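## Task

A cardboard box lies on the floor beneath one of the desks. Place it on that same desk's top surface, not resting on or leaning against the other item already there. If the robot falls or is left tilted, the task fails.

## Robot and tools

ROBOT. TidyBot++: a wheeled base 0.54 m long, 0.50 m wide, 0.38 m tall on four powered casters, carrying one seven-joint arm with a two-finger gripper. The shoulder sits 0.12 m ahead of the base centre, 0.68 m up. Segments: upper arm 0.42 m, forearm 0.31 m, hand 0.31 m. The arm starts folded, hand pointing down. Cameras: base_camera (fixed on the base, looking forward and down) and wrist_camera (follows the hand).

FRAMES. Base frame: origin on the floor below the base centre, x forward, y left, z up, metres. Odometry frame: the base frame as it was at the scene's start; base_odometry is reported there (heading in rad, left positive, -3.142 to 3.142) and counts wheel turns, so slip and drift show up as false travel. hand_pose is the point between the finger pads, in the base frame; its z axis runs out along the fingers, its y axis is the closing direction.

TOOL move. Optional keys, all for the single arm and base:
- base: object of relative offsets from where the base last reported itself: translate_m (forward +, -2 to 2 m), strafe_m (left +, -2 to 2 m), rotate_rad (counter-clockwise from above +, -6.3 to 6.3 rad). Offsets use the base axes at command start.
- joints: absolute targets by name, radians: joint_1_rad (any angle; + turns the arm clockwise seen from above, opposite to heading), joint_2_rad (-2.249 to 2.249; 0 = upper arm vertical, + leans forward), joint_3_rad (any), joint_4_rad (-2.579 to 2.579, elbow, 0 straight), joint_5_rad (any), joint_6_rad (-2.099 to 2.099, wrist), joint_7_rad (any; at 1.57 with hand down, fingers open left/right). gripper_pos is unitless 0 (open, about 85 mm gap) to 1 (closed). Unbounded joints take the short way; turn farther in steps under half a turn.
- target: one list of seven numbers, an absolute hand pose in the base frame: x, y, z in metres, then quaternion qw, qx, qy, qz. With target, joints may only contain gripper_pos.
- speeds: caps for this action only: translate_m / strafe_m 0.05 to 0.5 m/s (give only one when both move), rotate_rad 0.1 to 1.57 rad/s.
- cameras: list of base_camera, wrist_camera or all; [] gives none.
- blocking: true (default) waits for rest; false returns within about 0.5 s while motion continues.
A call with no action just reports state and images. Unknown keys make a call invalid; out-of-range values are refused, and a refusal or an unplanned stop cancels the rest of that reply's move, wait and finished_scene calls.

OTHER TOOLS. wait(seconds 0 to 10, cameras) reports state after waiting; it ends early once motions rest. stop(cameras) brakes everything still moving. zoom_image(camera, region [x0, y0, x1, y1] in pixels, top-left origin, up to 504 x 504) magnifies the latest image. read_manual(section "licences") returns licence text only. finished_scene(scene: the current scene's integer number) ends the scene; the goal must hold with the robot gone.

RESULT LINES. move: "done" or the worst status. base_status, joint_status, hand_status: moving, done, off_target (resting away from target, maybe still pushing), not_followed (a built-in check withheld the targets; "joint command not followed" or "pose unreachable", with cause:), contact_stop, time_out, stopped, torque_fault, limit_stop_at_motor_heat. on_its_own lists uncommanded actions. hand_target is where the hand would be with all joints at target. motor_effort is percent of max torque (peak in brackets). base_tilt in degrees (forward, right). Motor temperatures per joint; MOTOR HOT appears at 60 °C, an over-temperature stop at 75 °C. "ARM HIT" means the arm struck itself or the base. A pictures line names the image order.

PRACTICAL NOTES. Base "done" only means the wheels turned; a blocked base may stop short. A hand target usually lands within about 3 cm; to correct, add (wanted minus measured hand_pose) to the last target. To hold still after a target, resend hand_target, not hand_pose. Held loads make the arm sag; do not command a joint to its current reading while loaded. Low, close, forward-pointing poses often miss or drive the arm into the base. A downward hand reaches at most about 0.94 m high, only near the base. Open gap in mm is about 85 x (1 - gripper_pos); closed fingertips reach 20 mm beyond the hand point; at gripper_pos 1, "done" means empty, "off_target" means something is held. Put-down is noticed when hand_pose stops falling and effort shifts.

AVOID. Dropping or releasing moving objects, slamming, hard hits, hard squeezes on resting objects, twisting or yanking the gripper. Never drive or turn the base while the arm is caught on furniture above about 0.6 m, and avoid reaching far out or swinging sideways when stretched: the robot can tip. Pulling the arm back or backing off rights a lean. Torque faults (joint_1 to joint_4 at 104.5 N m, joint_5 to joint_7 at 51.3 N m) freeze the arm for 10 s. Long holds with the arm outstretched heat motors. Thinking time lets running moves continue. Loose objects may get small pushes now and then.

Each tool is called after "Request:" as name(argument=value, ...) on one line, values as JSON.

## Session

Request:
move(joints={"joint_1_rad":0,"joint_2_rad":-0.6,"joint_3_rad":3.14,"joint_4_rad":-1.6,"joint_5_rad":0,"joint_6_rad":-0.9,"joint_7_rad":1.57})

Request:
move(base={"rotate_rad":1.25})

Request:
move(base={"rotate_rad":1.25})

Request:
move(base={"rotate_rad":1.25})

Request:
move(base={"rotate_rad":1.25})

Scene clock: 2.23 s.
Motor temperatures (°C): [37 32 33 38 35 39 43]
move: done
base_odometry: x=+0.000 y=+0.000 heading=+0.000
base_tilt: forward=+0.3 right=-0.1
base_status: not commanded
joint_positions: joint_1_rad=+0.015 joint_2_rad=-0.578 joint_3_rad=+3.128 joint_4_rad=-1.615 joint_5_rad=+0.035 joint_6_rad=-0.874 joint_7_rad=+1.598 gripper_pos=+0.000
joint_status: all done
motor_effort: joint_1_rad=-1(2) joint_2_rad=+0(6) joint_3_rad=+1(2) joint_4_rad=+20(21) joint_5_rad=+0(2) joint_6_rad=+7(9) joint_7_rad=-1(2)
hand_pose: x=+0.4529 y=-0.0053 z=+1.0901 quat_wxyz=(+0.030, +0.816, +0.013, +0.576) (m; base frame)
hand_target: x=+0.4405 y=+0.0021 z=+1.0983 quat_wxyz=(+0.000, +0.813, +0.000, +0.582) (m; base frame)
hand_status: not commanded
pictures: base_camera, wrist_camera
camera_calibration:
wrist_camera: T_world_to_cam=[[-0.00486879, -0.999967, -0.00655925, 0.0150334], [-0.361274, 0.00787525, -0.932427, 1.22829], [0.932447, -0.0021701, -0.3613, 0.111924], [0, 0, 0, 1]] pos_world=[0.339457, 0.00560276, 1.18582]

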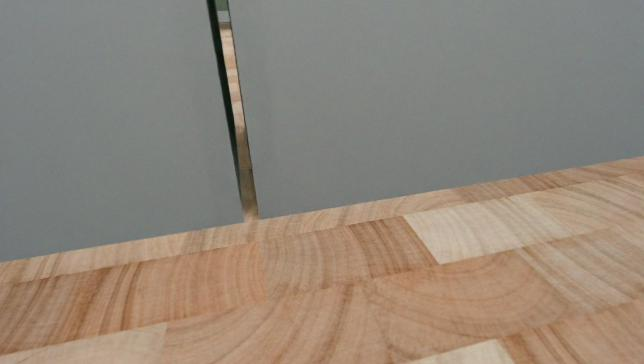

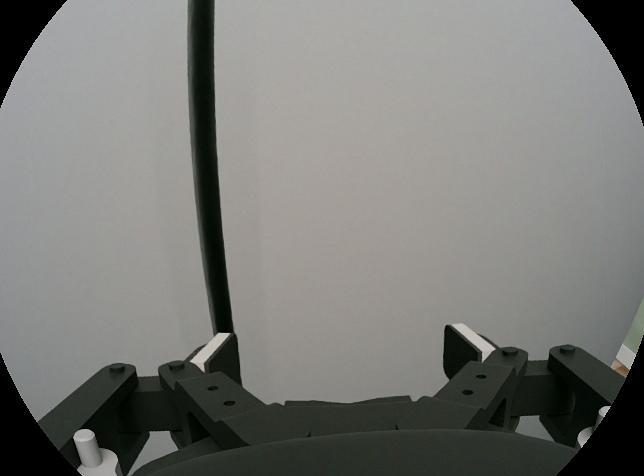

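Scene clock: 4.30 s.
Motor temperatures (°C): [37 32 33 38 35 39 43]
move: done
base_odometry: x=+0.000 y=+0.000 heading=+1.249
base_tilt: forward=+0.3 right=-0.1
base_status: done
joint_positions: joint_1_rad=+0.010 joint_2_rad=-0.578 joint_3_rad=+3.128 joint_4_rad=-1.615 joint_5_rad=+0.032 joint_6_rad=-0.874 joint_7_rad=+1.598 gripper_pos=+0.000
joint_status: not commanded
motor_effort: joint_1_rad=-1(2) joint_2_rad=+0(2) joint_3_rad=+2(3) joint_4_rad=+20(21) joint_5_rad=+1(1) joint_6_rad=+7(9) joint_7_rad=-1(1)
hand_pose: x=+0.4529 y=-0.0029 z=+1.0901 quat_wxyz=(+0.026, +0.816, +0.015, +0.577) (m; base frame)
hand_target: x=+0.4405 y=+0.0021 z=+1.0983 quat_wxyz=(+0.000, +0.813, +0.000, +0.582) (m; base frame)
hand_status: not commanded
pictures: base_camera, wrist_camera
camera_calibration:
wrist_camera: T_world_to_cam=[[0.00162762, -0.999954, -0.00945248, 0.0176456], [-0.36124, 0.00822626, -0.932437, 1.22824], [0.932472, 0.00493226, -0.36121, 0.111861], [0, 0, 0, 1]] pos_world=[0.339352, 0.00698927, 1.18583]

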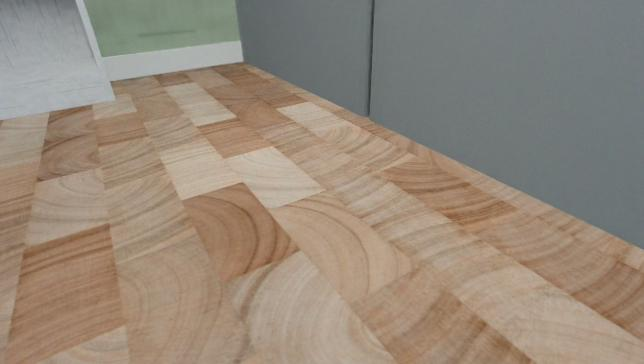

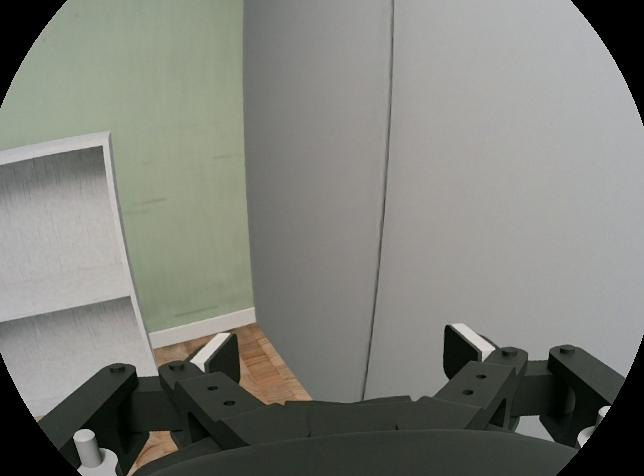

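Scene clock: 6.37 s.
Motor temperatures (°C): [37 32 33 38 35 39 43]
move: done
base_odometry: x=+0.000 y=+0.000 heading=+2.499
base_tilt: forward=+0.3 right=-0.1
base_status: done
joint_positions: joint_1_rad=+0.008 joint_2_rad=-0.578 joint_3_rad=+3.128 joint_4_rad=-1.615 joint_5_rad=+0.031 joint_6_rad=-0.874 joint_7_rad=+1.598 gripper_pos=+0.000
joint_status: not commanded
motor_effort: joint_1_rad=-1(2) joint_2_rad=+0(2) joint_3_rad=+1(3) joint_4_rad=+20(21) joint_5_rad=+0(2) joint_6_rad=+8(9) joint_7_rad=-1(1)
hand_pose: x=+0.4529 y=-0.0022 z=+1.0901 quat_wxyz=(+0.026, +0.816, +0.016, +0.577) (m; base frame)
hand_target: x=+0.4405 y=+0.0021 z=+1.0983 quat_wxyz=(+0.000, +0.813, +0.000, +0.582) (m; base frame)
hand_status: not commanded
pictures: base_camera, wrist_camera
camera_calibration:
wrist_camera: T_world_to_cam=[[0.0038137, -0.999941, -0.0101749, 0.0182557], [-0.36129, 0.00810991, -0.932418, 1.22823], [0.932446, 0.00723206, -0.361238, 0.111885], [0, 0, 0, 1]] pos_world=[0.33935, 0.00748462, 1.18583]

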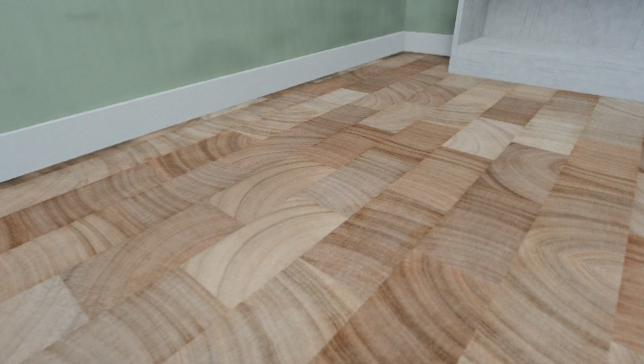

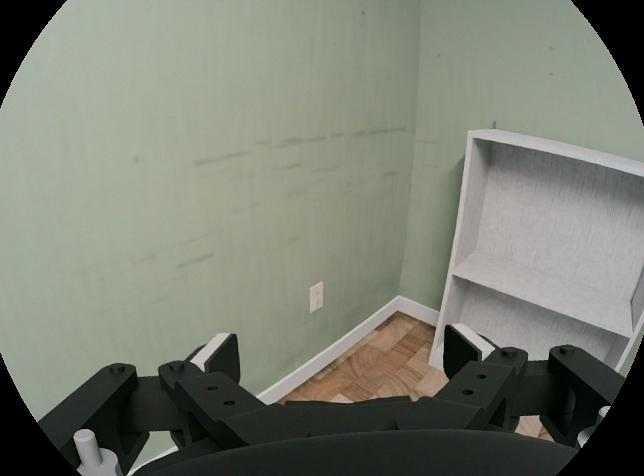

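Scene clock: 8.43 s.
Motor temperatures (°C): [37 32 33 38 35 39 43]
move: done
base_odometry: x=+0.000 y=+0.000 heading=-2.535
base_tilt: forward=+0.3 right=-0.1
base_status: done
joint_positions: joint_1_rad=+0.007 joint_2_rad=-0.578 joint_3_rad=+3.128 joint_4_rad=-1.615 joint_5_rad=+0.031 joint_6_rad=-0.874 joint_7_rad=+1.598 gripper_pos=+0.000
joint_status: not commanded
motor_effort: joint_1_rad=-1(2) joint_2_rad=+0(1) joint_3_rad=+2(3) joint_4_rad=+20(20) joint_5_rad=+1(2) joint_6_rad=+8(9) joint_7_rad=-1(1)
hand_pose: x=+0.4529 y=-0.0017 z=+1.0901 quat_wxyz=(+0.025, +0.816, +0.016, +0.577) (m; base frame)
hand_target: x=+0.4405 y=+0.0021 z=+1.0983 quat_wxyz=(+0.000, +0.813, +0.000, +0.582) (m; base frame)
hand_status: not commanded
pictures: base_camera, wrist_camera
camera_calibration:
wrist_camera: T_world_to_cam=[[0.00499359, -0.99993, -0.0107296, 0.0188104], [-0.3613, 0.00820077, -0.932413, 1.22822], [0.932436, 0.00853269, -0.361234, 0.111873], [0, 0, 0, 1]] pos_world=[0.339349, 0.00778217, 1.18583]

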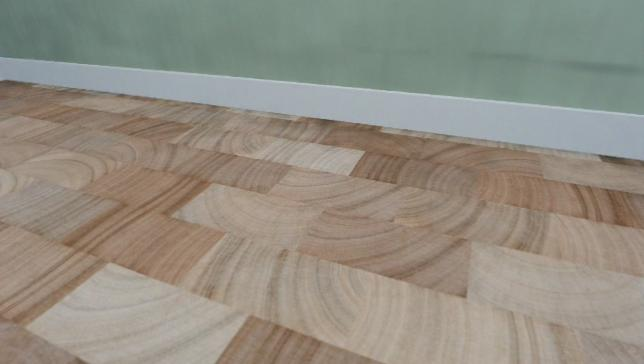

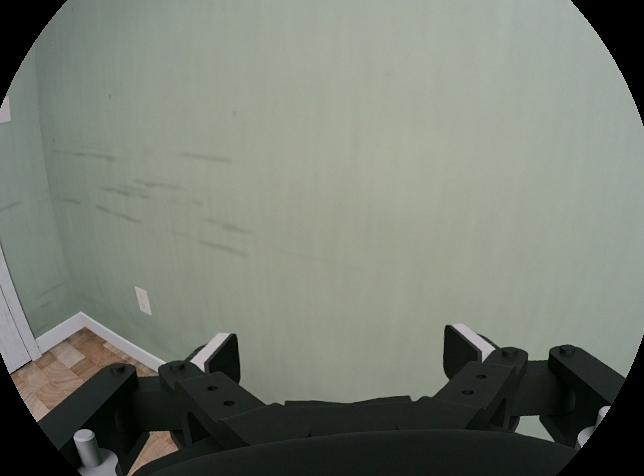

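Scene clock: 10.50 s.
Motor temperatures (°C): [37 32 33 38 35 39 43]
move: done
base_odometry: x=+0.000 y=+0.000 heading=-1.286
base_tilt: forward=+0.3 right=-0.1
base_status: done
joint_positions: joint_1_rad=+0.007 joint_2_rad=-0.578 joint_3_rad=+3.128 joint_4_rad=-1.615 joint_5_rad=+0.030 joint_6_rad=-0.874 joint_7_rad=+1.598 gripper_pos=+0.000
joint_status: not commanded
motor_effort: joint_1_rad=-1(1) joint_2_rad=+0(1) joint_3_rad=+2(3) joint_4_rad=+20(21) joint_5_rad=+0(2) joint_6_rad=+8(9) joint_7_rad=+0(1)
hand_pose: x=+0.4529 y=-0.0015 z=+1.0901 quat_wxyz=(+0.025, +0.816, +0.016, +0.577) (m; base frame)
hand_target: x=+0.4405 y=+0.0021 z=+1.0983 quat_wxyz=(+0.000, +0.813, +0.000, +0.582) (m; base frame)
hand_status: not commanded
pictures: base_camera, wrist_camera
camera_calibration:
wrist_camera: T_world_to_cam=[[0.00574201, -0.999923, -0.011012, 0.0189897], [-0.361306, 0.0081937, -0.932411, 1.22822], [0.932429, 0.00933261, -0.361231, 0.111866], [0, 0, 0, 1]] pos_world=[0.339349, 0.00788059, 1.18583]

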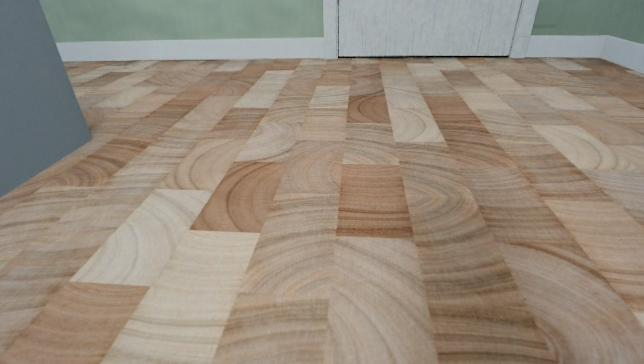

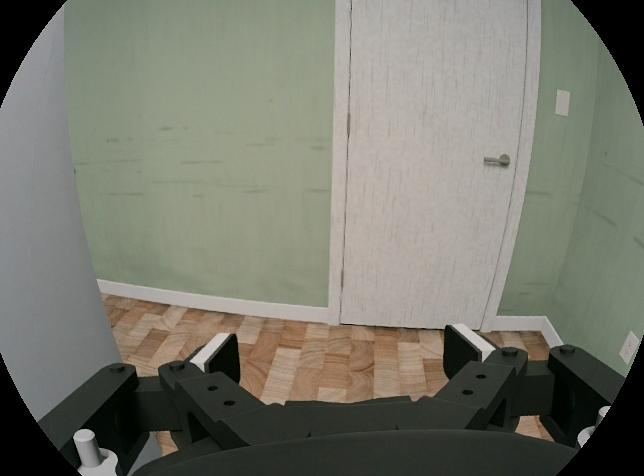

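Request:
move(base={"translate_m":1.48}, cameras=[])

Request:
move(base={"rotate_rad":1.564})

Scene clock: 29.87 s.
Motor temperatures (°C): [37 32 33 38 35 39 43]
move: done
base_odometry: x=+0.416 y=-1.420 heading=-1.285
base_tilt: forward=+0.3 right=-0.1
base_status: done
joint_positions: joint_1_rad=+0.007 joint_2_rad=-0.675 joint_3_rad=+3.128 joint_4_rad=-1.608 joint_5_rad=+0.030 joint_6_rad=-0.946 joint_7_rad=+1.596 gripper_pos=+0.000
joint_status: not commanded
motor_effort: joint_1_rad=-1(2) joint_2_rad=+16(21) joint_3_rad=+2(4) joint_4_rad=+19(23) joint_5_rad=+1(2) joint_6_rad=+15(19) joint_7_rad=+1(1)
hand_pose: x=+0.4051 y=-0.0017 z=+1.1028 quat_wxyz=(+0.025, +0.807, +0.014, +0.590) (m; base frame)
hand_target: x=+0.4405 y=+0.0021 z=+1.0983 quat_wxyz=(+0.000, +0.813, +0.000, +0.582) (m; base frame)
hand_status: not commanded
pictures: none
No camera images: "cameras" was empty.

Scene clock: 32.17 s.
Motor temperatures (°C): [37 32 33 38 35 39 43]
move: done
base_odometry: x=+0.416 y=-1.420 heading=+0.278
base_tilt: forward=+0.3 right=-0.1
base_status: done
joint_positions: joint_1_rad=+0.006 joint_2_rad=-0.605 joint_3_rad=+3.138 joint_4_rad=-1.604 joint_5_rad=+0.027 joint_6_rad=-0.929 joint_7_rad=+1.596 gripper_pos=+0.000
joint_status: not commanded
motor_effort: joint_1_rad=-1(5) joint_2_rad=+0(18) joint_3_rad=+2(3) joint_4_rad=+20(21) joint_5_rad=+1(3) joint_6_rad=+8(16) joint_7_rad=+0(1)
hand_pose: x=+0.4355 y=-0.0054 z=+1.0894 quat_wxyz=(+0.022, +0.821, +0.010, +0.570) (m; base frame)
hand_target: x=+0.4405 y=+0.0021 z=+1.0983 quat_wxyz=(+0.000, +0.813, +0.000, +0.582) (m; base frame)
hand_status: not commanded
pictures: base_camera, wrist_camera
camera_calibration:
wrist_camera: T_world_to_cam=[[-0.00220852, -0.999767, -0.0214614, 0.0299893], [-0.375829, 0.0207179, -0.926458, 1.2212], [0.926687, 0.00601971, -0.375787, 0.146196], [0, 0, 0, 1]] pos_world=[0.323549, 0.00380158, 1.18697]

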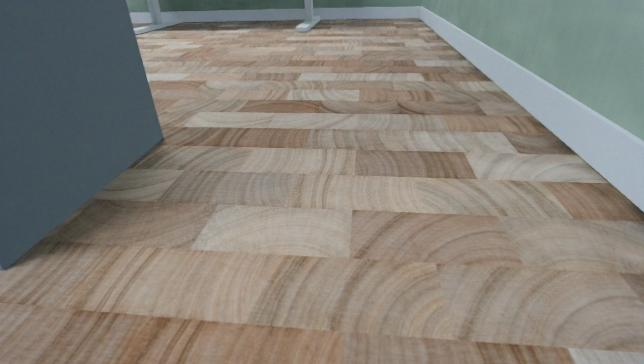

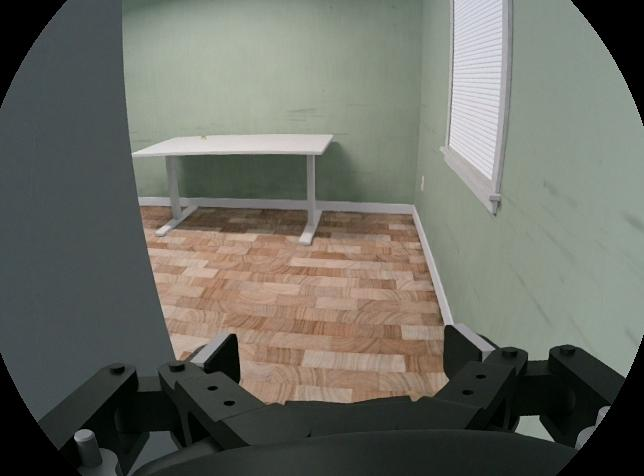

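Request:
move(base={"rotate_rad":-0.145}, cameras=[])

Request:
move(base={"translate_m":1.7}, cameras=[])

Request:
move(base={"rotate_rad":0.9})

Request:
move(base={"rotate_rad":0.9})

Scene clock: 50.00 s.
Motor temperatures (°C): [37 31 33 38 35 39 43]
move: done
base_odometry: x=+0.416 y=-1.420 heading=+0.134
base_tilt: forward=+0.3 right=-0.1
base_status: done
joint_positions: joint_1_rad=+0.006 joint_2_rad=-0.605 joint_3_rad=+3.138 joint_4_rad=-1.604 joint_5_rad=+0.027 joint_6_rad=-0.929 joint_7_rad=+1.596 gripper_pos=+0.000
joint_status: not commanded
motor_effort: joint_1_rad=-1(1) joint_2_rad=+1(2) joint_3_rad=+2(3) joint_4_rad=+20(20) joint_5_rad=+1(2) joint_6_rad=+8(9) joint_7_rad=-1(1)
hand_pose: x=+0.4355 y=-0.0054 z=+1.0894 quat_wxyz=(+0.022, +0.821, +0.010, +0.570) (m; base frame)
hand_target: x=+0.4405 y=+0.0021 z=+1.0983 quat_wxyz=(+0.000, +0.813, +0.000, +0.582) (m; base frame)
hand_status: not commanded
pictures: none
No camera images: "cameras" was empty.

Scene clock: 54.77 s.
Motor temperatures (°C): [37 31 33 38 35 39 43]
move: done
base_odometry: x=+2.101 y=-1.193 heading=+0.135
base_tilt: forward=+0.3 right=-0.1
base_status: done
joint_positions: joint_1_rad=+0.006 joint_2_rad=-0.604 joint_3_rad=+3.138 joint_4_rad=-1.604 joint_5_rad=+0.027 joint_6_rad=-0.929 joint_7_rad=+1.596 gripper_pos=+0.000
joint_status: not commanded
motor_effort: joint_1_rad=-1(1) joint_2_rad=+1(6) joint_3_rad=+1(2) joint_4_rad=+19(21) joint_5_rad=+1(1) joint_6_rad=+7(9) joint_7_rad=-1(1)
hand_pose: x=+0.4360 y=-0.0054 z=+1.0890 quat_wxyz=(+0.022, +0.821, +0.010, +0.570) (m; base frame)
hand_target: x=+0.4405 y=+0.0021 z=+1.0983 quat_wxyz=(+0.000, +0.813, +0.000, +0.582) (m; base frame)
hand_status: not commanded
pictures: none
No camera images: "cameras" was empty.

Scene clock: 56.57 s.
Motor temperatures (°C): [37 31 33 38 35 39 43]
move: done
base_odometry: x=+2.101 y=-1.193 heading=+1.034
base_tilt: forward=+0.3 right=-0.1
base_status: done
joint_positions: joint_1_rad=+0.006 joint_2_rad=-0.604 joint_3_rad=+3.138 joint_4_rad=-1.604 joint_5_rad=+0.027 joint_6_rad=-0.929 joint_7_rad=+1.596 gripper_pos=+0.000
joint_status: not commanded
motor_effort: joint_1_rad=-1(2) joint_2_rad=+1(2) joint_3_rad=+1(3) joint_4_rad=+20(20) joint_5_rad=+0(2) joint_6_rad=+8(9) joint_7_rad=+0(1)
hand_pose: x=+0.4360 y=-0.0054 z=+1.0890 quat_wxyz=(+0.022, +0.821, +0.010, +0.570) (m; base frame)
hand_target: x=+0.4405 y=+0.0021 z=+1.0983 quat_wxyz=(+0.000, +0.813, +0.000, +0.582) (m; base frame)
hand_status: not commanded
pictures: base_camera, wrist_camera
camera_calibration:
wrist_camera: T_world_to_cam=[[-0.00210408, -0.999769, -0.0214029, 0.0298828], [-0.376949, 0.0206171, -0.926005, 1.22107], [0.926232, 0.0061194, -0.376905, 0.14704], [0, 0, 0, 1]] pos_world=[0.324149, 0.00380127, 1.18677]

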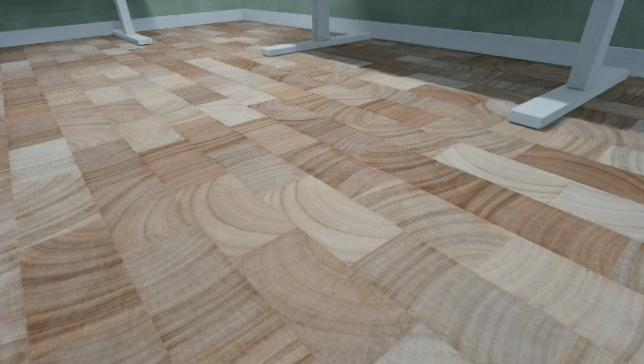

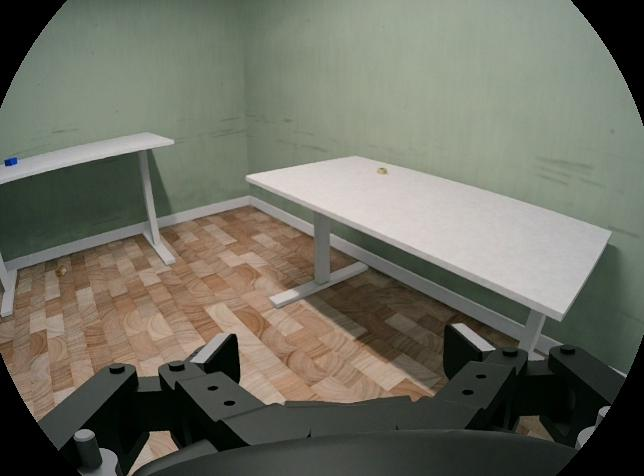

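Scene clock: 58.37 s.
Motor temperatures (°C): [37 31 33 38 35 39 43]
move: done
base_odometry: x=+2.101 y=-1.193 heading=+1.934
base_tilt: forward=+0.3 right=-0.1
base_status: done
joint_positions: joint_1_rad=+0.006 joint_2_rad=-0.604 joint_3_rad=+3.138 joint_4_rad=-1.604 joint_5_rad=+0.027 joint_6_rad=-0.929 joint_7_rad=+1.596 gripper_pos=+0.000
joint_status: not commanded
motor_effort: joint_1_rad=-1(2) joint_2_rad=+1(2) joint_3_rad=+1(3) joint_4_rad=+20(20) joint_5_rad=+1(2) joint_6_rad=+8(9) joint_7_rad=-1(1)
hand_pose: x=+0.4360 y=-0.0054 z=+1.0890 quat_wxyz=(+0.022, +0.821, +0.010, +0.570) (m; base frame)
hand_target: x=+0.4405 y=+0.0021 z=+1.0983 quat_wxyz=(+0.000, +0.813, +0.000, +0.582) (m; base frame)
hand_status: not commanded
pictures: base_camera, wrist_camera
camera_calibration:
wrist_camera: T_world_to_cam=[[-0.00201121, -0.999768, -0.0214399, 0.0298964], [-0.37695, 0.0206164, -0.926004, 1.22107], [0.926231, 0.0062194, -0.376905, 0.14704], [0, 0, 0, 1]] pos_world=[0.324149, 0.00380107, 1.18677]

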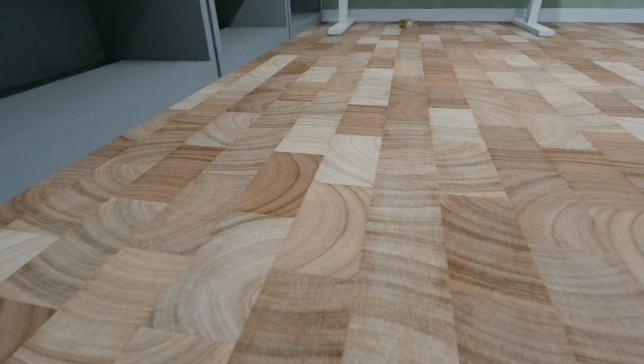

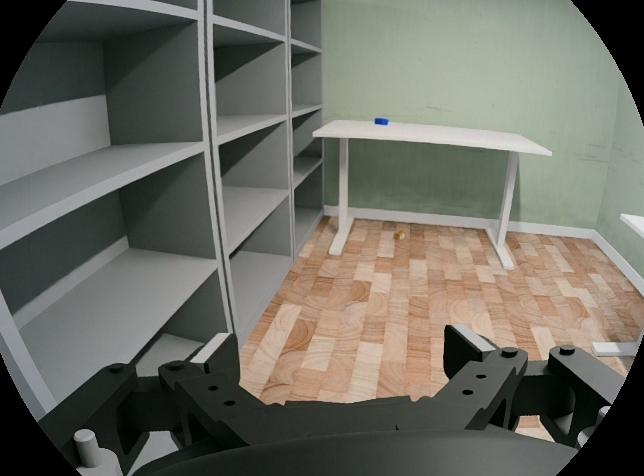

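Request:
move(base={"rotate_rad":-0.229}, cameras=[])

Request:
move(base={"translate_m":1.8})

Request:
zoom_image(camera="base_camera", region=[260, 60, 420, 150])

Scene clock: 70.93 s.
Motor temperatures (°C): [37 31 33 38 35 39 43]
move: done
base_odometry: x=+2.101 y=-1.193 heading=+1.705
base_tilt: forward=+0.3 right=-0.1
base_status: done
joint_positions: joint_1_rad=+0.006 joint_2_rad=-0.604 joint_3_rad=+3.138 joint_4_rad=-1.604 joint_5_rad=+0.027 joint_6_rad=-0.929 joint_7_rad=+1.596 gripper_pos=+0.000
joint_status: not commanded
motor_effort: joint_1_rad=-1(1) joint_2_rad=+1(2) joint_3_rad=+2(3) joint_4_rad=+20(20) joint_5_rad=+0(1) joint_6_rad=+7(9) joint_7_rad=+0(1)
hand_pose: x=+0.4360 y=-0.0054 z=+1.0890 quat_wxyz=(+0.022, +0.821, +0.010, +0.570) (m; base frame)
hand_target: x=+0.4405 y=+0.0021 z=+1.0983 quat_wxyz=(+0.000, +0.813, +0.000, +0.582) (m; base frame)
hand_status: not commanded
pictures: none
No camera images: "cameras" was empty.

Scene clock: 75.90 s.
Motor temperatures (°C): [37 31 33 38 35 39 43]
move: done
base_odometry: x=+1.860 y=+0.591 heading=+1.706
base_tilt: forward=+0.3 right=-0.1
base_status: done
joint_positions: joint_1_rad=+0.006 joint_2_rad=-0.603 joint_3_rad=+3.138 joint_4_rad=-1.604 joint_5_rad=+0.027 joint_6_rad=-0.929 joint_7_rad=+1.596 gripper_pos=+0.000
joint_status: not commanded
motor_effort: joint_1_rad=-1(1) joint_2_rad=+2(7) joint_3_rad=+1(2) joint_4_rad=+20(20) joint_5_rad=+1(1) joint_6_rad=+8(9) joint_7_rad=-1(1)
hand_pose: x=+0.4363 y=-0.0054 z=+1.0888 quat_wxyz=(+0.022, +0.822, +0.010, +0.569) (m; base frame)
hand_target: x=+0.4405 y=+0.0021 z=+1.0983 quat_wxyz=(+0.000, +0.813, +0.000, +0.582) (m; base frame)
hand_status: not commanded
pictures: base_camera, wrist_camera
camera_calibration:
wrist_camera: T_world_to_cam=[[-0.0020274, -0.999768, -0.0214384, 0.0298964], [-0.377655, 0.0206163, -0.925717, 1.22092], [0.925944, 0.00621953, -0.37761, 0.147525], [0, 0, 0, 1]] pos_world=[0.324549, 0.00380107, 1.18657]

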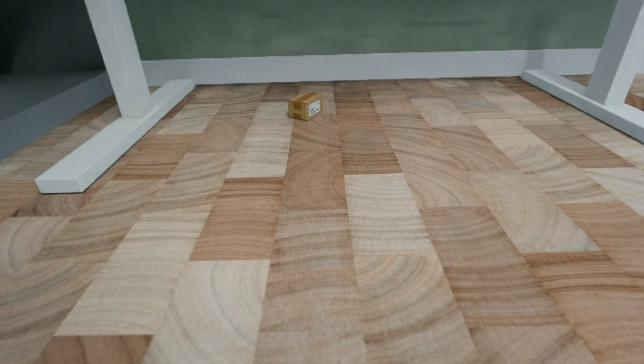

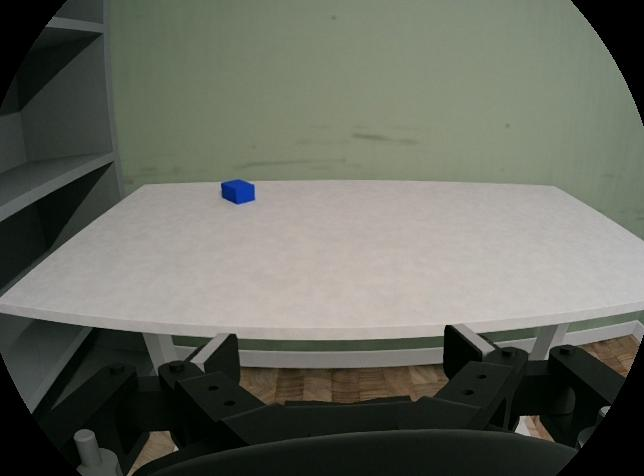

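Scaled by 3.150.

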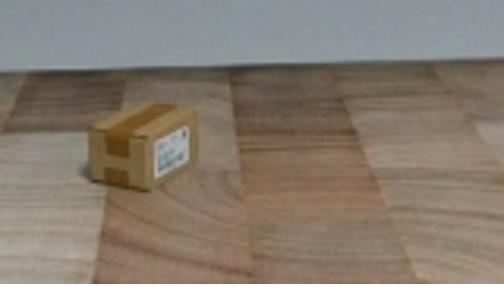

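Request:
move(base={"strafe_m":0.36}, joints={"joint_1_rad":0,"joint_2_rad":0.1,"joint_3_rad":3.14,"joint_4_rad":-2.45,"joint_5_rad":0,"joint_6_rad":0.0,"joint_7_rad":1.57})

Request:
move(joints={"joint_1_rad":0.45,"joint_2_rad":1.0,"joint_3_rad":3.14,"joint_4_rad":-2.45,"joint_5_rad":0,"joint_6_rad":1.1,"joint_7_rad":1.57}, cameras=[])

Request:
move(joints={"joint_1_rad":0.45,"joint_2_rad":1.74,"joint_3_rad":3.14,"joint_4_rad":-1.09,"joint_5_rad":0,"joint_6_rad":0.43,"joint_7_rad":1.57})

Scene clock: 130.20 s.
Motor temperatures (°C): [37 31 33 38 35 39 43]
move: done
base_odometry: x=+1.503 y=+0.543 heading=+1.706
base_tilt: forward=+0.3 right=-0.1
base_status: done
joint_positions: joint_1_rad=+0.005 joint_2_rad=+0.079 joint_3_rad=+3.138 joint_4_rad=-2.424 joint_5_rad=+0.027 joint_6_rad=-0.061 joint_7_rad=+1.596 gripper_pos=+0.000
joint_status: all done
motor_effort: joint_1_rad=-1(2) joint_2_rad=-16(18) joint_3_rad=+1(3) joint_4_rad=+13(21) joint_5_rad=+0(2) joint_6_rad=+4(8) joint_7_rad=-1(2)
hand_pose: x=+0.5094 y=+0.0005 z=+0.5881 quat_wxyz=(+0.008, +0.958, +0.024, +0.285) (m; base frame)
hand_target: x=+0.5099 y=+0.0020 z=+0.5811 quat_wxyz=(+0.000, +0.957, +0.000, +0.291) (m; base frame)
hand_status: not commanded
pictures: base_camera, wrist_camera
camera_calibration:
wrist_camera: T_world_to_cam=[[0.00552124, -0.999521, -0.0304374, 0.0266263], [-0.853443, 0.0111532, -0.521067, 0.789344], [0.521158, 0.0288535, -0.852973, 0.376534], [0, 0, 0, 1]] pos_world=[0.477279, 0.00694553, 0.733285]

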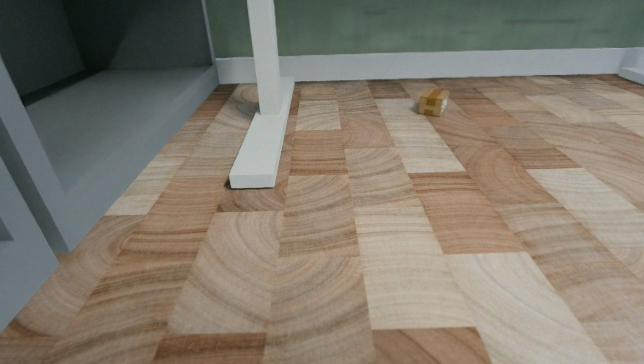

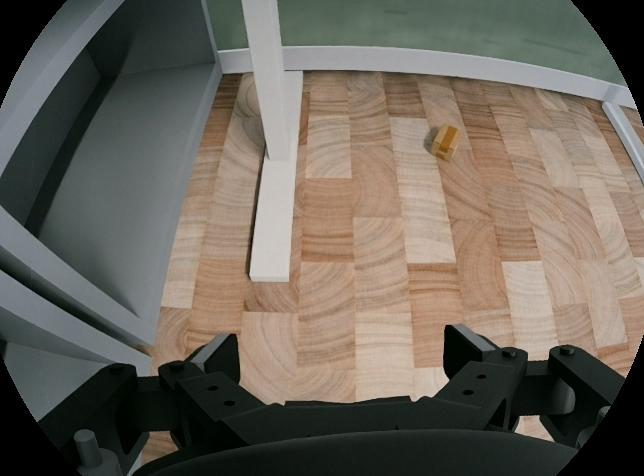

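Scene clock: 132.77 s.
Motor temperatures (°C): [37 31 33 38 35 39 43]
move: done
base_odometry: x=+1.503 y=+0.543 heading=+1.706
base_tilt: forward=+0.3 right=-0.1
base_status: not commanded
joint_positions: joint_1_rad=+0.438 joint_2_rad=+0.982 joint_3_rad=+3.138 joint_4_rad=-2.426 joint_5_rad=+0.027 joint_6_rad=+1.037 joint_7_rad=+1.596 gripper_pos=+0.000
joint_status: all done
motor_effort: joint_1_rad=-1(2) joint_2_rad=-29(31) joint_3_rad=+0(2) joint_4_rad=-1(14) joint_5_rad=+1(2) joint_6_rad=+5(7) joint_7_rad=-1(2)
hand_pose: x=+0.5618 y=-0.1957 z=+0.3892 quat_wxyz=(+0.077, +0.909, -0.179, +0.368) (m; base frame)
hand_target: x=+0.5523 y=-0.2069 z=+0.3909 quat_wxyz=(+0.085, +0.899, -0.206, +0.376) (m; base frame)
hand_status: not commanded
pictures: none
No camera images: "cameras" was empty.

Scene clock: 135.40 s.
Motor temperatures (°C): [37 31 33 38 35 39 43]
move: done
base_odometry: x=+1.503 y=+0.543 heading=+1.706
base_tilt: forward=+0.3 right=-0.1
base_status: not commanded
joint_positions: joint_1_rad=+0.438 joint_2_rad=+1.721 joint_3_rad=+3.138 joint_4_rad=-1.112 joint_5_rad=+0.027 joint_6_rad=+0.484 joint_7_rad=+1.596 gripper_pos=+0.000
joint_status: all done
motor_effort: joint_1_rad=-1(2) joint_2_rad=-44(45) joint_3_rad=-1(1) joint_4_rad=+9(10) joint_5_rad=+1(1) joint_6_rad=+6(7) joint_7_rad=-1(2)
hand_pose: x=+0.7856 y=-0.3044 z=+0.1005 quat_wxyz=(+0.086, +0.906, -0.177, +0.376) (m; base frame)
hand_target: x=+0.7695 y=-0.3119 z=+0.0822 quat_wxyz=(+0.080, +0.908, -0.209, +0.353) (m; base frame)
hand_status: not commanded
pictures: base_camera, wrist_camera
camera_calibration:
wrist_camera: T_world_to_cam=[[-0.405123, -0.913208, -0.0438963, 0.0558525], [-0.648646, 0.320929, -0.690118, 0.724784], [0.644309, -0.251109, -0.722364, -0.369614], [0, 0, 0, 1]] pos_world=[0.730901, -0.274413, 0.235642]

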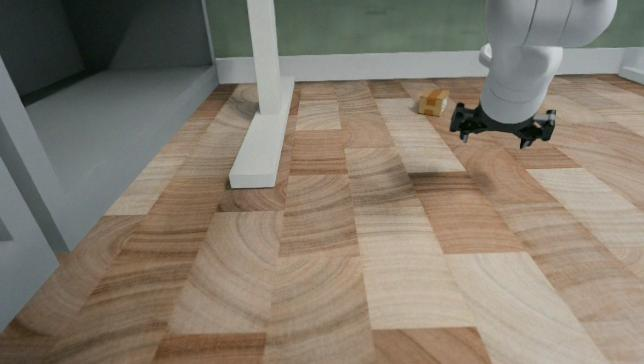

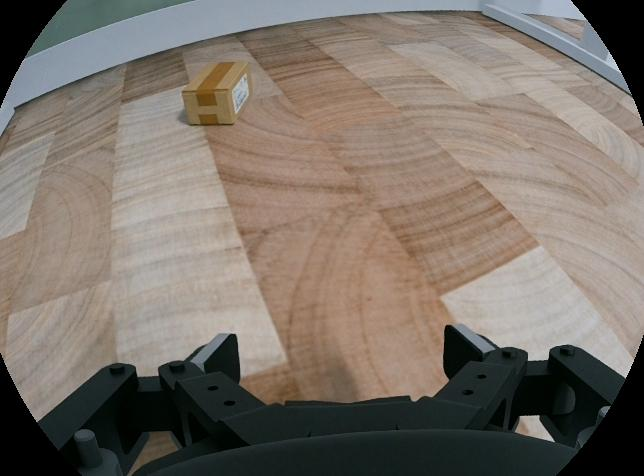

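Request:
zoom_image(camera="base_camera", region=[380, 70, 480, 130])

Scaled by 5.040.

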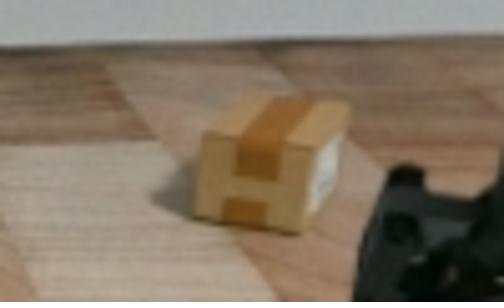

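Request:
move(base={"translate_m":0.4}, speeds={"translate_m":0.2}, joints={"joint_1_rad":0.48})

Scene clock: 168.17 s.
Motor temperatures (°C): [37 32 33 38 35 39 43]
move: done
base_odometry: x=+1.449 y=+0.939 heading=+1.706
base_tilt: forward=+0.3 right=-0.1
base_status: done
joint_positions: joint_1_rad=+0.480 joint_2_rad=+1.728 joint_3_rad=+3.138 joint_4_rad=-1.105 joint_5_rad=+0.027 joint_6_rad=+0.478 joint_7_rad=+1.596 gripper_pos=+0.000
joint_status: all done
motor_effort: joint_1_rad=-1(4) joint_2_rad=-44(46) joint_3_rad=+0(2) joint_4_rad=+9(10) joint_5_rad=+1(1) joint_6_rad=+5(7) joint_7_rad=+0(1)
hand_pose: x=+0.7710 y=-0.3314 z=+0.0965 quat_wxyz=(+0.093, +0.903, -0.196, +0.372) (m; base frame)
hand_target: x=+0.7599 y=-0.3313 z=+0.0822 quat_wxyz=(+0.085, +0.905, -0.222, +0.352) (m; base frame)
hand_status: not commanded
pictures: base_camera, wrist_camera
camera_calibration:
wrist_camera: T_world_to_cam=[[-0.443292, -0.895304, -0.0438598, 0.0603457], [-0.637806, 0.349422, -0.686373, 0.72186], [0.629838, -0.27629, -0.725926, -0.366785], [0, 0, 0, 1]] pos_world=[0.718173, -0.299545, 0.231854]

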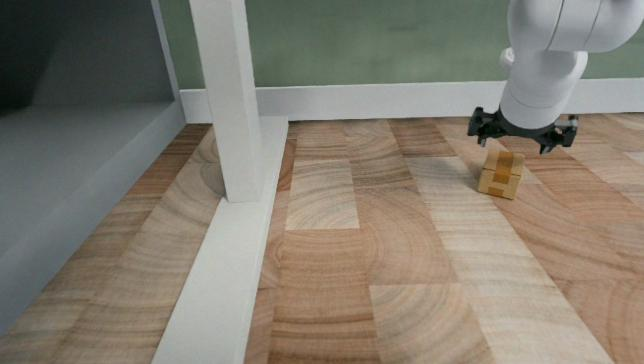

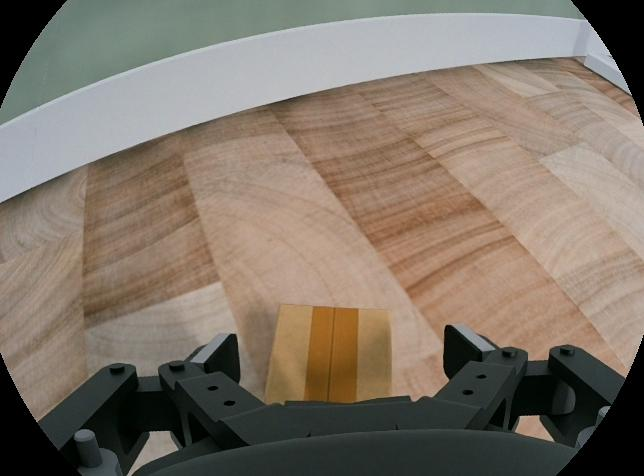

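Request:
move(joints={"joint_2_rad":1.89,"joint_4_rad":-0.89,"joint_6_rad":0.35})

Scene clock: 179.60 s.
Motor temperatures (°C): [37 33 33 38 35 39 43]
move: done
base_odometry: x=+1.449 y=+0.939 heading=+1.706
base_tilt: forward=+0.3 right=-0.1
base_status: not commanded
joint_positions: joint_1_rad=+0.480 joint_2_rad=+1.884 joint_3_rad=+3.138 joint_4_rad=-0.910 joint_5_rad=+0.027 joint_6_rad=+0.399 joint_7_rad=+1.596 gripper_pos=+0.000
joint_status: all done
motor_effort: joint_1_rad=-1(1) joint_2_rad=-43(46) joint_3_rad=+0(1) joint_4_rad=+9(11) joint_5_rad=+1(1) joint_6_rad=+5(7) joint_7_rad=+0(1)
hand_pose: x=+0.7600 y=-0.3266 z=+0.0287 quat_wxyz=(+0.090, +0.910, -0.198, +0.354) (m; base frame)
hand_target: x=+0.7533 y=-0.3279 z=+0.0200 quat_wxyz=(+0.082, +0.910, -0.224, +0.339) (m; base frame)
hand_status: not commanded
pictures: base_camera, wrist_camera
camera_calibration:
wrist_camera: T_world_to_cam=[[-0.445836, -0.894107, -0.042458, 0.0590821], [-0.661072, 0.360874, -0.65784, 0.687298], [0.603502, -0.265221, -0.75196, -0.383271], [0, 0, 0, 1]] pos_world=[0.711999, -0.296854, 0.166437]

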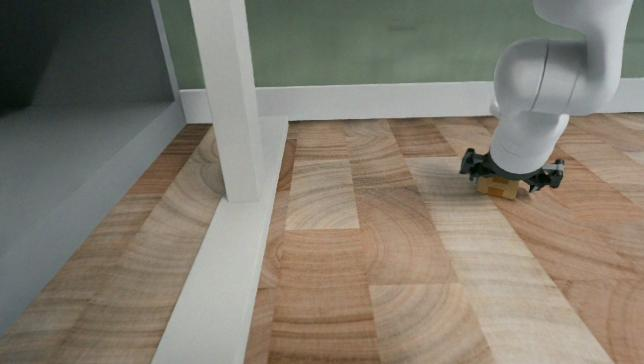

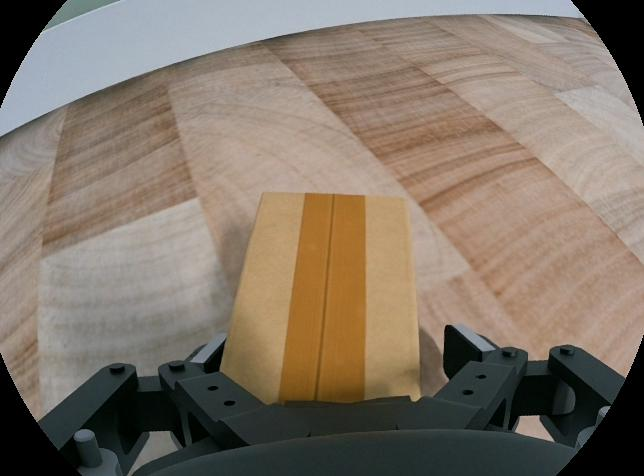

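Request:
move(base={"strafe_m":0.007}, speeds={"strafe_m":0.05}, joints={"joint_2_rad":1.87}, cameras=[])

Request:
move(joints={"gripper_pos":0.45})

Scene clock: 187.53 s.
Motor temperatures (°C): [37 33 33 38 35 39 43]
move: done
base_odometry: x=+1.442 y=+0.938 heading=+1.706
base_tilt: forward=+0.3 right=-0.1
base_status: done
joint_positions: joint_1_rad=+0.479 joint_2_rad=+1.883 joint_3_rad=+3.138 joint_4_rad=-0.909 joint_5_rad=+0.027 joint_6_rad=+0.399 joint_7_rad=+1.596 gripper_pos=+0.000
joint_status: all done
motor_effort: joint_1_rad=+0(3) joint_2_rad=-43(45) joint_3_rad=+0(1) joint_4_rad=+9(10) joint_5_rad=+1(1) joint_6_rad=+6(6) joint_7_rad=-1(1)
hand_pose: x=+0.7605 y=-0.3265 z=+0.0290 quat_wxyz=(+0.090, +0.910, -0.197, +0.354) (m; base frame)
hand_target: x=+0.7649 y=-0.3340 z=+0.0344 quat_wxyz=(+0.084, +0.907, -0.223, +0.348) (m; base frame)
hand_status: not commanded
pictures: none
No camera images: "cameras" was empty.

Scene clock: 188.33 s.
Motor temperatures (°C): [37 33 33 38 35 39 43]
move: off_target
base_odometry: x=+1.442 y=+0.938 heading=+1.706
base_tilt: forward=+0.3 right=-0.1
base_status: not commanded
joint_positions: joint_1_rad=+0.479 joint_2_rad=+1.881 joint_3_rad=+3.138 joint_4_rad=-0.907 joint_5_rad=+0.027 joint_6_rad=+0.396 joint_7_rad=+1.596 gripper_pos=+0.345
joint_status: gripper_pos off_target (ended at +0.345, target +0.450)
motor_effort: joint_1_rad=-1(1) joint_2_rad=-43(44) joint_3_rad=+0(2) joint_4_rad=+9(10) joint_5_rad=+1(1) joint_6_rad=+6(7) joint_7_rad=+0(1)
hand_pose: x=+0.7620 y=-0.3273 z=+0.0305 quat_wxyz=(+0.090, +0.909, -0.197, +0.355) (m; base frame)
hand_target: x=+0.7649 y=-0.3340 z=+0.0344 quat_wxyz=(+0.084, +0.907, -0.223, +0.348) (m; base frame)
hand_status: not commanded
pictures: base_camera, wrist_camera
camera_calibration:
wrist_camera: T_world_to_cam=[[-0.445352, -0.894358, -0.042262, 0.0590107], [-0.66049, 0.36003, -0.658887, 0.689395], [0.604496, -0.265523, -0.751054, -0.384251], [0, 0, 0, 1]] pos_world=[0.713897, -0.297454, 0.168134]

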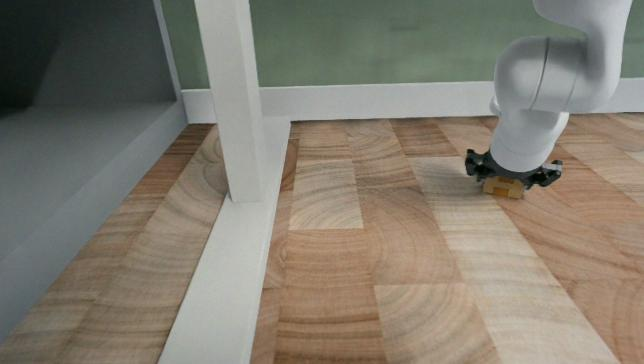

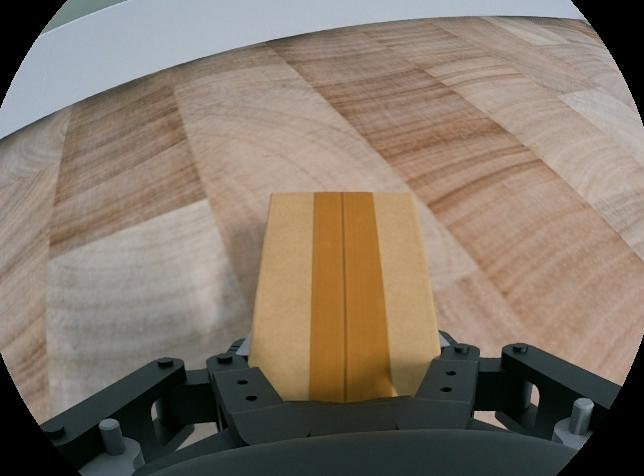

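Request:
move(joints={"joint_1_rad":0.48,"joint_2_rad":1.75,"joint_3_rad":3.14,"joint_4_rad":-1.07,"joint_5_rad":0,"joint_6_rad":0.41,"joint_7_rad":1.57,"gripper_pos":0.6}, cameras=["wrist_camera"])

Request:
move(base={"translate_m":-0.58}, speeds={"translate_m":0.3}, cameras=[])

Request:
move(joints={"joint_1_rad":0.48,"joint_2_rad":1.0,"joint_3_rad":3.14,"joint_4_rad":-2.42,"joint_5_rad":0,"joint_6_rad":1.03,"joint_7_rad":1.57}, cameras=[])

Request:
move(joints={"joint_1_rad":0.48,"joint_2_rad":0.435,"joint_3_rad":3.14,"joint_4_rad":-2.0,"joint_5_rad":0,"joint_6_rad":0.05,"joint_7_rad":1.57}, cameras=["wrist_camera"])

Request:
move(joints={"joint_1_rad":0.48,"joint_2_rad":0.42,"joint_3_rad":3.14,"joint_4_rad":-0.63,"joint_5_rad":0,"joint_6_rad":-1.27,"joint_7_rad":1.57})

Scene clock: 227.00 s.
Motor temperatures (°C): [37 34 33 38 35 39 43]
move: off_target
base_odometry: x=+1.442 y=+0.938 heading=+1.706
base_tilt: forward=+0.3 right=-0.1
base_status: not commanded
joint_positions: joint_1_rad=+0.479 joint_2_rad=+1.785 joint_3_rad=+3.138 joint_4_rad=-1.049 joint_5_rad=+0.027 joint_6_rad=+0.396 joint_7_rad=+1.596 gripper_pos=+0.345
joint_status: gripper_pos off_target (ended at +0.345, target +0.600); the others done
motor_effort: joint_1_rad=-1(2) joint_2_rad=-44(46) joint_3_rad=+0(1) joint_4_rad=+9(10) joint_5_rad=+1(1) joint_6_rad=+6(7) joint_7_rad=+0(2)
hand_pose: x=+0.7499 y=-0.3207 z=+0.0554 quat_wxyz=(+0.084, +0.917, -0.199, +0.334) (m; base frame)
hand_target: x=+0.7598 y=-0.3312 z=+0.0770 quat_wxyz=(+0.084, +0.907, -0.223, +0.348) (m; base frame)
hand_status: not commanded
pictures: wrist_camera
camera_calibration:
wrist_camera: T_world_to_cam=[[-0.446642, -0.893667, -0.0432333, 0.0617529], [-0.686653, 0.373357, -0.623788, 0.717379], [0.573601, -0.248924, -0.780397, -0.326282], [0, 0, 0, 1]] pos_world=[0.707328, -0.293871, 0.195533]

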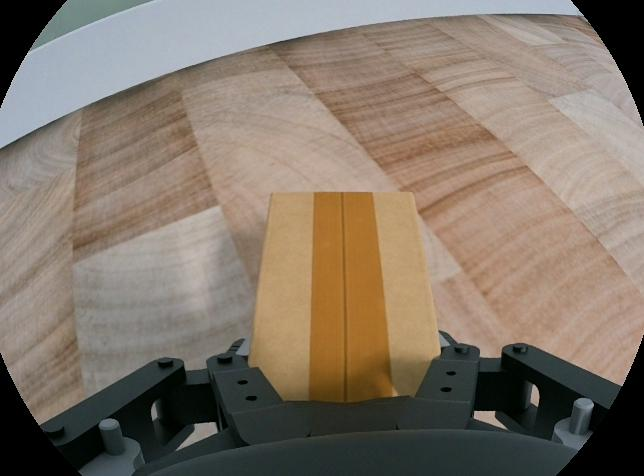

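Scene clock: 229.90 s.
Motor temperatures (°C): [37 34 33 38 35 39 43]
move: done
base_odometry: x=+1.520 y=+0.363 heading=+1.706
base_tilt: forward=+0.3 right=-0.1
base_status: done
joint_positions: joint_1_rad=+0.479 joint_2_rad=+1.780 joint_3_rad=+3.138 joint_4_rad=-1.055 joint_5_rad=+0.027 joint_6_rad=+0.396 joint_7_rad=+1.596 gripper_pos=+0.345
joint_status: not commanded
motor_effort: joint_1_rad=-1(2) joint_2_rad=-44(46) joint_3_rad=+0(1) joint_4_rad=+9(10) joint_5_rad=+0(1) joint_6_rad=+6(7) joint_7_rad=-1(1)
hand_pose: x=+0.7499 y=-0.3208 z=+0.0574 quat_wxyz=(+0.084, +0.918, -0.199, +0.334) (m; base frame)
hand_target: x=+0.7598 y=-0.3312 z=+0.0770 quat_wxyz=(+0.084, +0.907, -0.223, +0.348) (m; base frame)
hand_status: not commanded
pictures: none
No camera images: "cameras" was empty.

Scene clock: 232.53 s.
Motor temperatures (°C): [37 34 33 38 35 39 43]
move: done
base_odometry: x=+1.520 y=+0.363 heading=+1.706
base_tilt: forward=+0.3 right=-0.1
base_status: not commanded
joint_positions: joint_1_rad=+0.479 joint_2_rad=+1.034 joint_3_rad=+3.138 joint_4_rad=-2.398 joint_5_rad=+0.027 joint_6_rad=+0.963 joint_7_rad=+1.596 gripper_pos=+0.345
joint_status: all done
motor_effort: joint_1_rad=+0(2) joint_2_rad=-30(45) joint_3_rad=+0(2) joint_4_rad=-2(10) joint_5_rad=+1(1) joint_6_rad=+5(7) joint_7_rad=-1(2)
hand_pose: x=+0.5364 y=-0.2054 z=+0.3522 quat_wxyz=(+0.073, +0.922, -0.201, +0.322) (m; base frame)
hand_target: x=+0.5460 y=-0.2198 z=+0.3795 quat_wxyz=(+0.086, +0.904, -0.221, +0.357) (m; base frame)
hand_status: not commanded
pictures: none
No camera images: "cameras" was empty.

Scene clock: 234.70 s.
Motor temperatures (°C): [37 34 33 38 34 39 43]
move: done
base_odometry: x=+1.520 y=+0.363 heading=+1.706
base_tilt: forward=+0.3 right=-0.1
base_status: not commanded
joint_positions: joint_1_rad=+0.479 joint_2_rad=+0.465 joint_3_rad=+3.138 joint_4_rad=-2.024 joint_5_rad=+0.027 joint_6_rad=+0.099 joint_7_rad=+1.596 gripper_pos=+0.345
joint_status: all done
motor_effort: joint_1_rad=-1(3) joint_2_rad=-31(34) joint_3_rad=+1(1) joint_4_rad=+14(15) joint_5_rad=+1(2) joint_6_rad=+6(8) joint_7_rad=-1(1)
hand_pose: x=+0.6464 y=-0.2693 z=+0.5808 quat_wxyz=(+0.094, +0.909, -0.195, +0.355) (m; base frame)
hand_target: x=+0.6479 y=-0.2728 z=+0.5979 quat_wxyz=(+0.087, +0.903, -0.221, +0.359) (m; base frame)
hand_status: not commanded
pictures: wrist_camera
camera_calibration:
wrist_camera: T_world_to_cam=[[-0.445024, -0.894897, -0.0333555, 0.0770951], [-0.661805, 0.353746, -0.660967, 0.955089], [0.603297, -0.272072, -0.749673, 0.112539], [0, 0, 0, 1]] pos_world=[0.598498, -0.238248, 0.718221]

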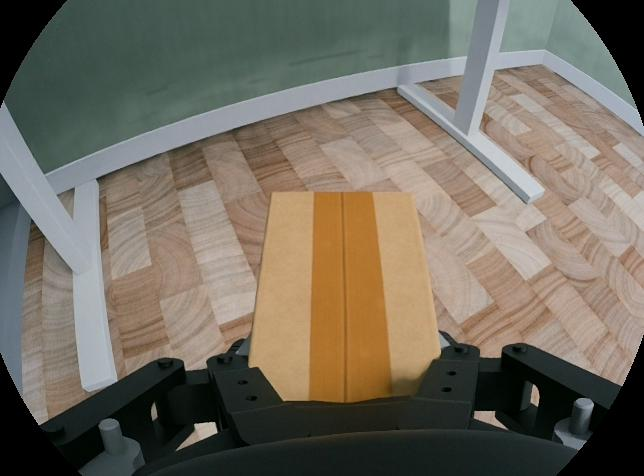

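Scene clock: 237.67 s.
Motor temperatures (°C): [37 34 33 38 34 39 43]
move: done
base_odometry: x=+1.520 y=+0.363 heading=+1.706
base_tilt: forward=+0.3 right=-0.1
base_status: not commanded
joint_positions: joint_1_rad=+0.479 joint_2_rad=+0.454 joint_3_rad=+3.138 joint_4_rad=-0.652 joint_5_rad=+0.027 joint_6_rad=-1.222 joint_7_rad=+1.596 gripper_pos=+0.345
joint_status: all done
motor_effort: joint_1_rad=-1(2) joint_2_rad=-36(40) joint_3_rad=+1(2) joint_4_rad=+20(22) joint_5_rad=+1(2) joint_6_rad=+7(8) joint_7_rad=-1(2)
hand_pose: x=+0.7305 y=-0.3232 z=+0.9868 quat_wxyz=(+0.110, +0.895, -0.206, +0.380) (m; base frame)
hand_target: x=+0.7162 y=-0.3085 z=+1.0104 quat_wxyz=(+0.094, +0.891, -0.218, +0.388) (m; base frame)
hand_status: not commanded
pictures: base_camera, wrist_camera
camera_calibration:
wrist_camera: T_world_to_cam=[[-0.472388, -0.881008, -0.0259528, 0.0970295], [-0.615394, 0.350762, -0.705873, 1.3076], [0.630983, -0.317475, -0.707863, 0.275288], [0, 0, 0, 1]] pos_world=[0.676819, -0.285774, 1.12038]

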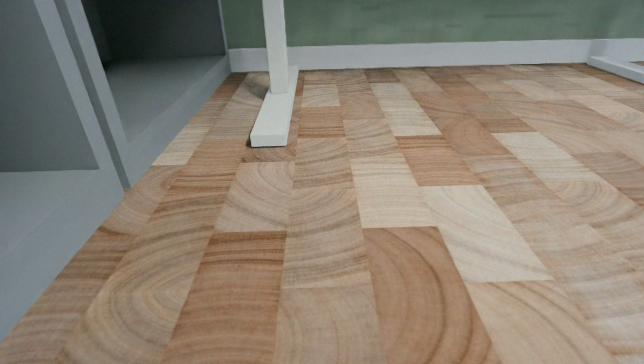

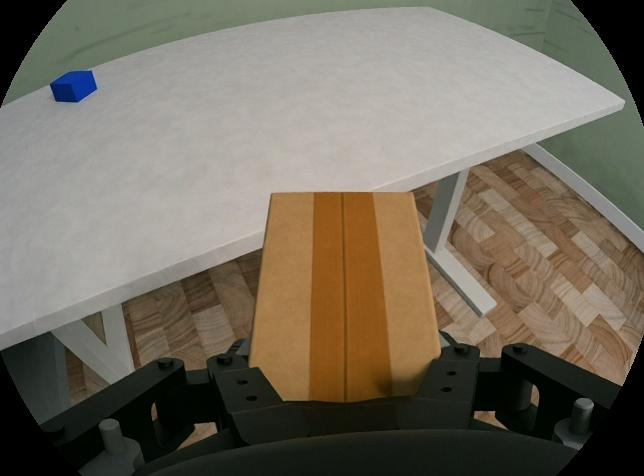

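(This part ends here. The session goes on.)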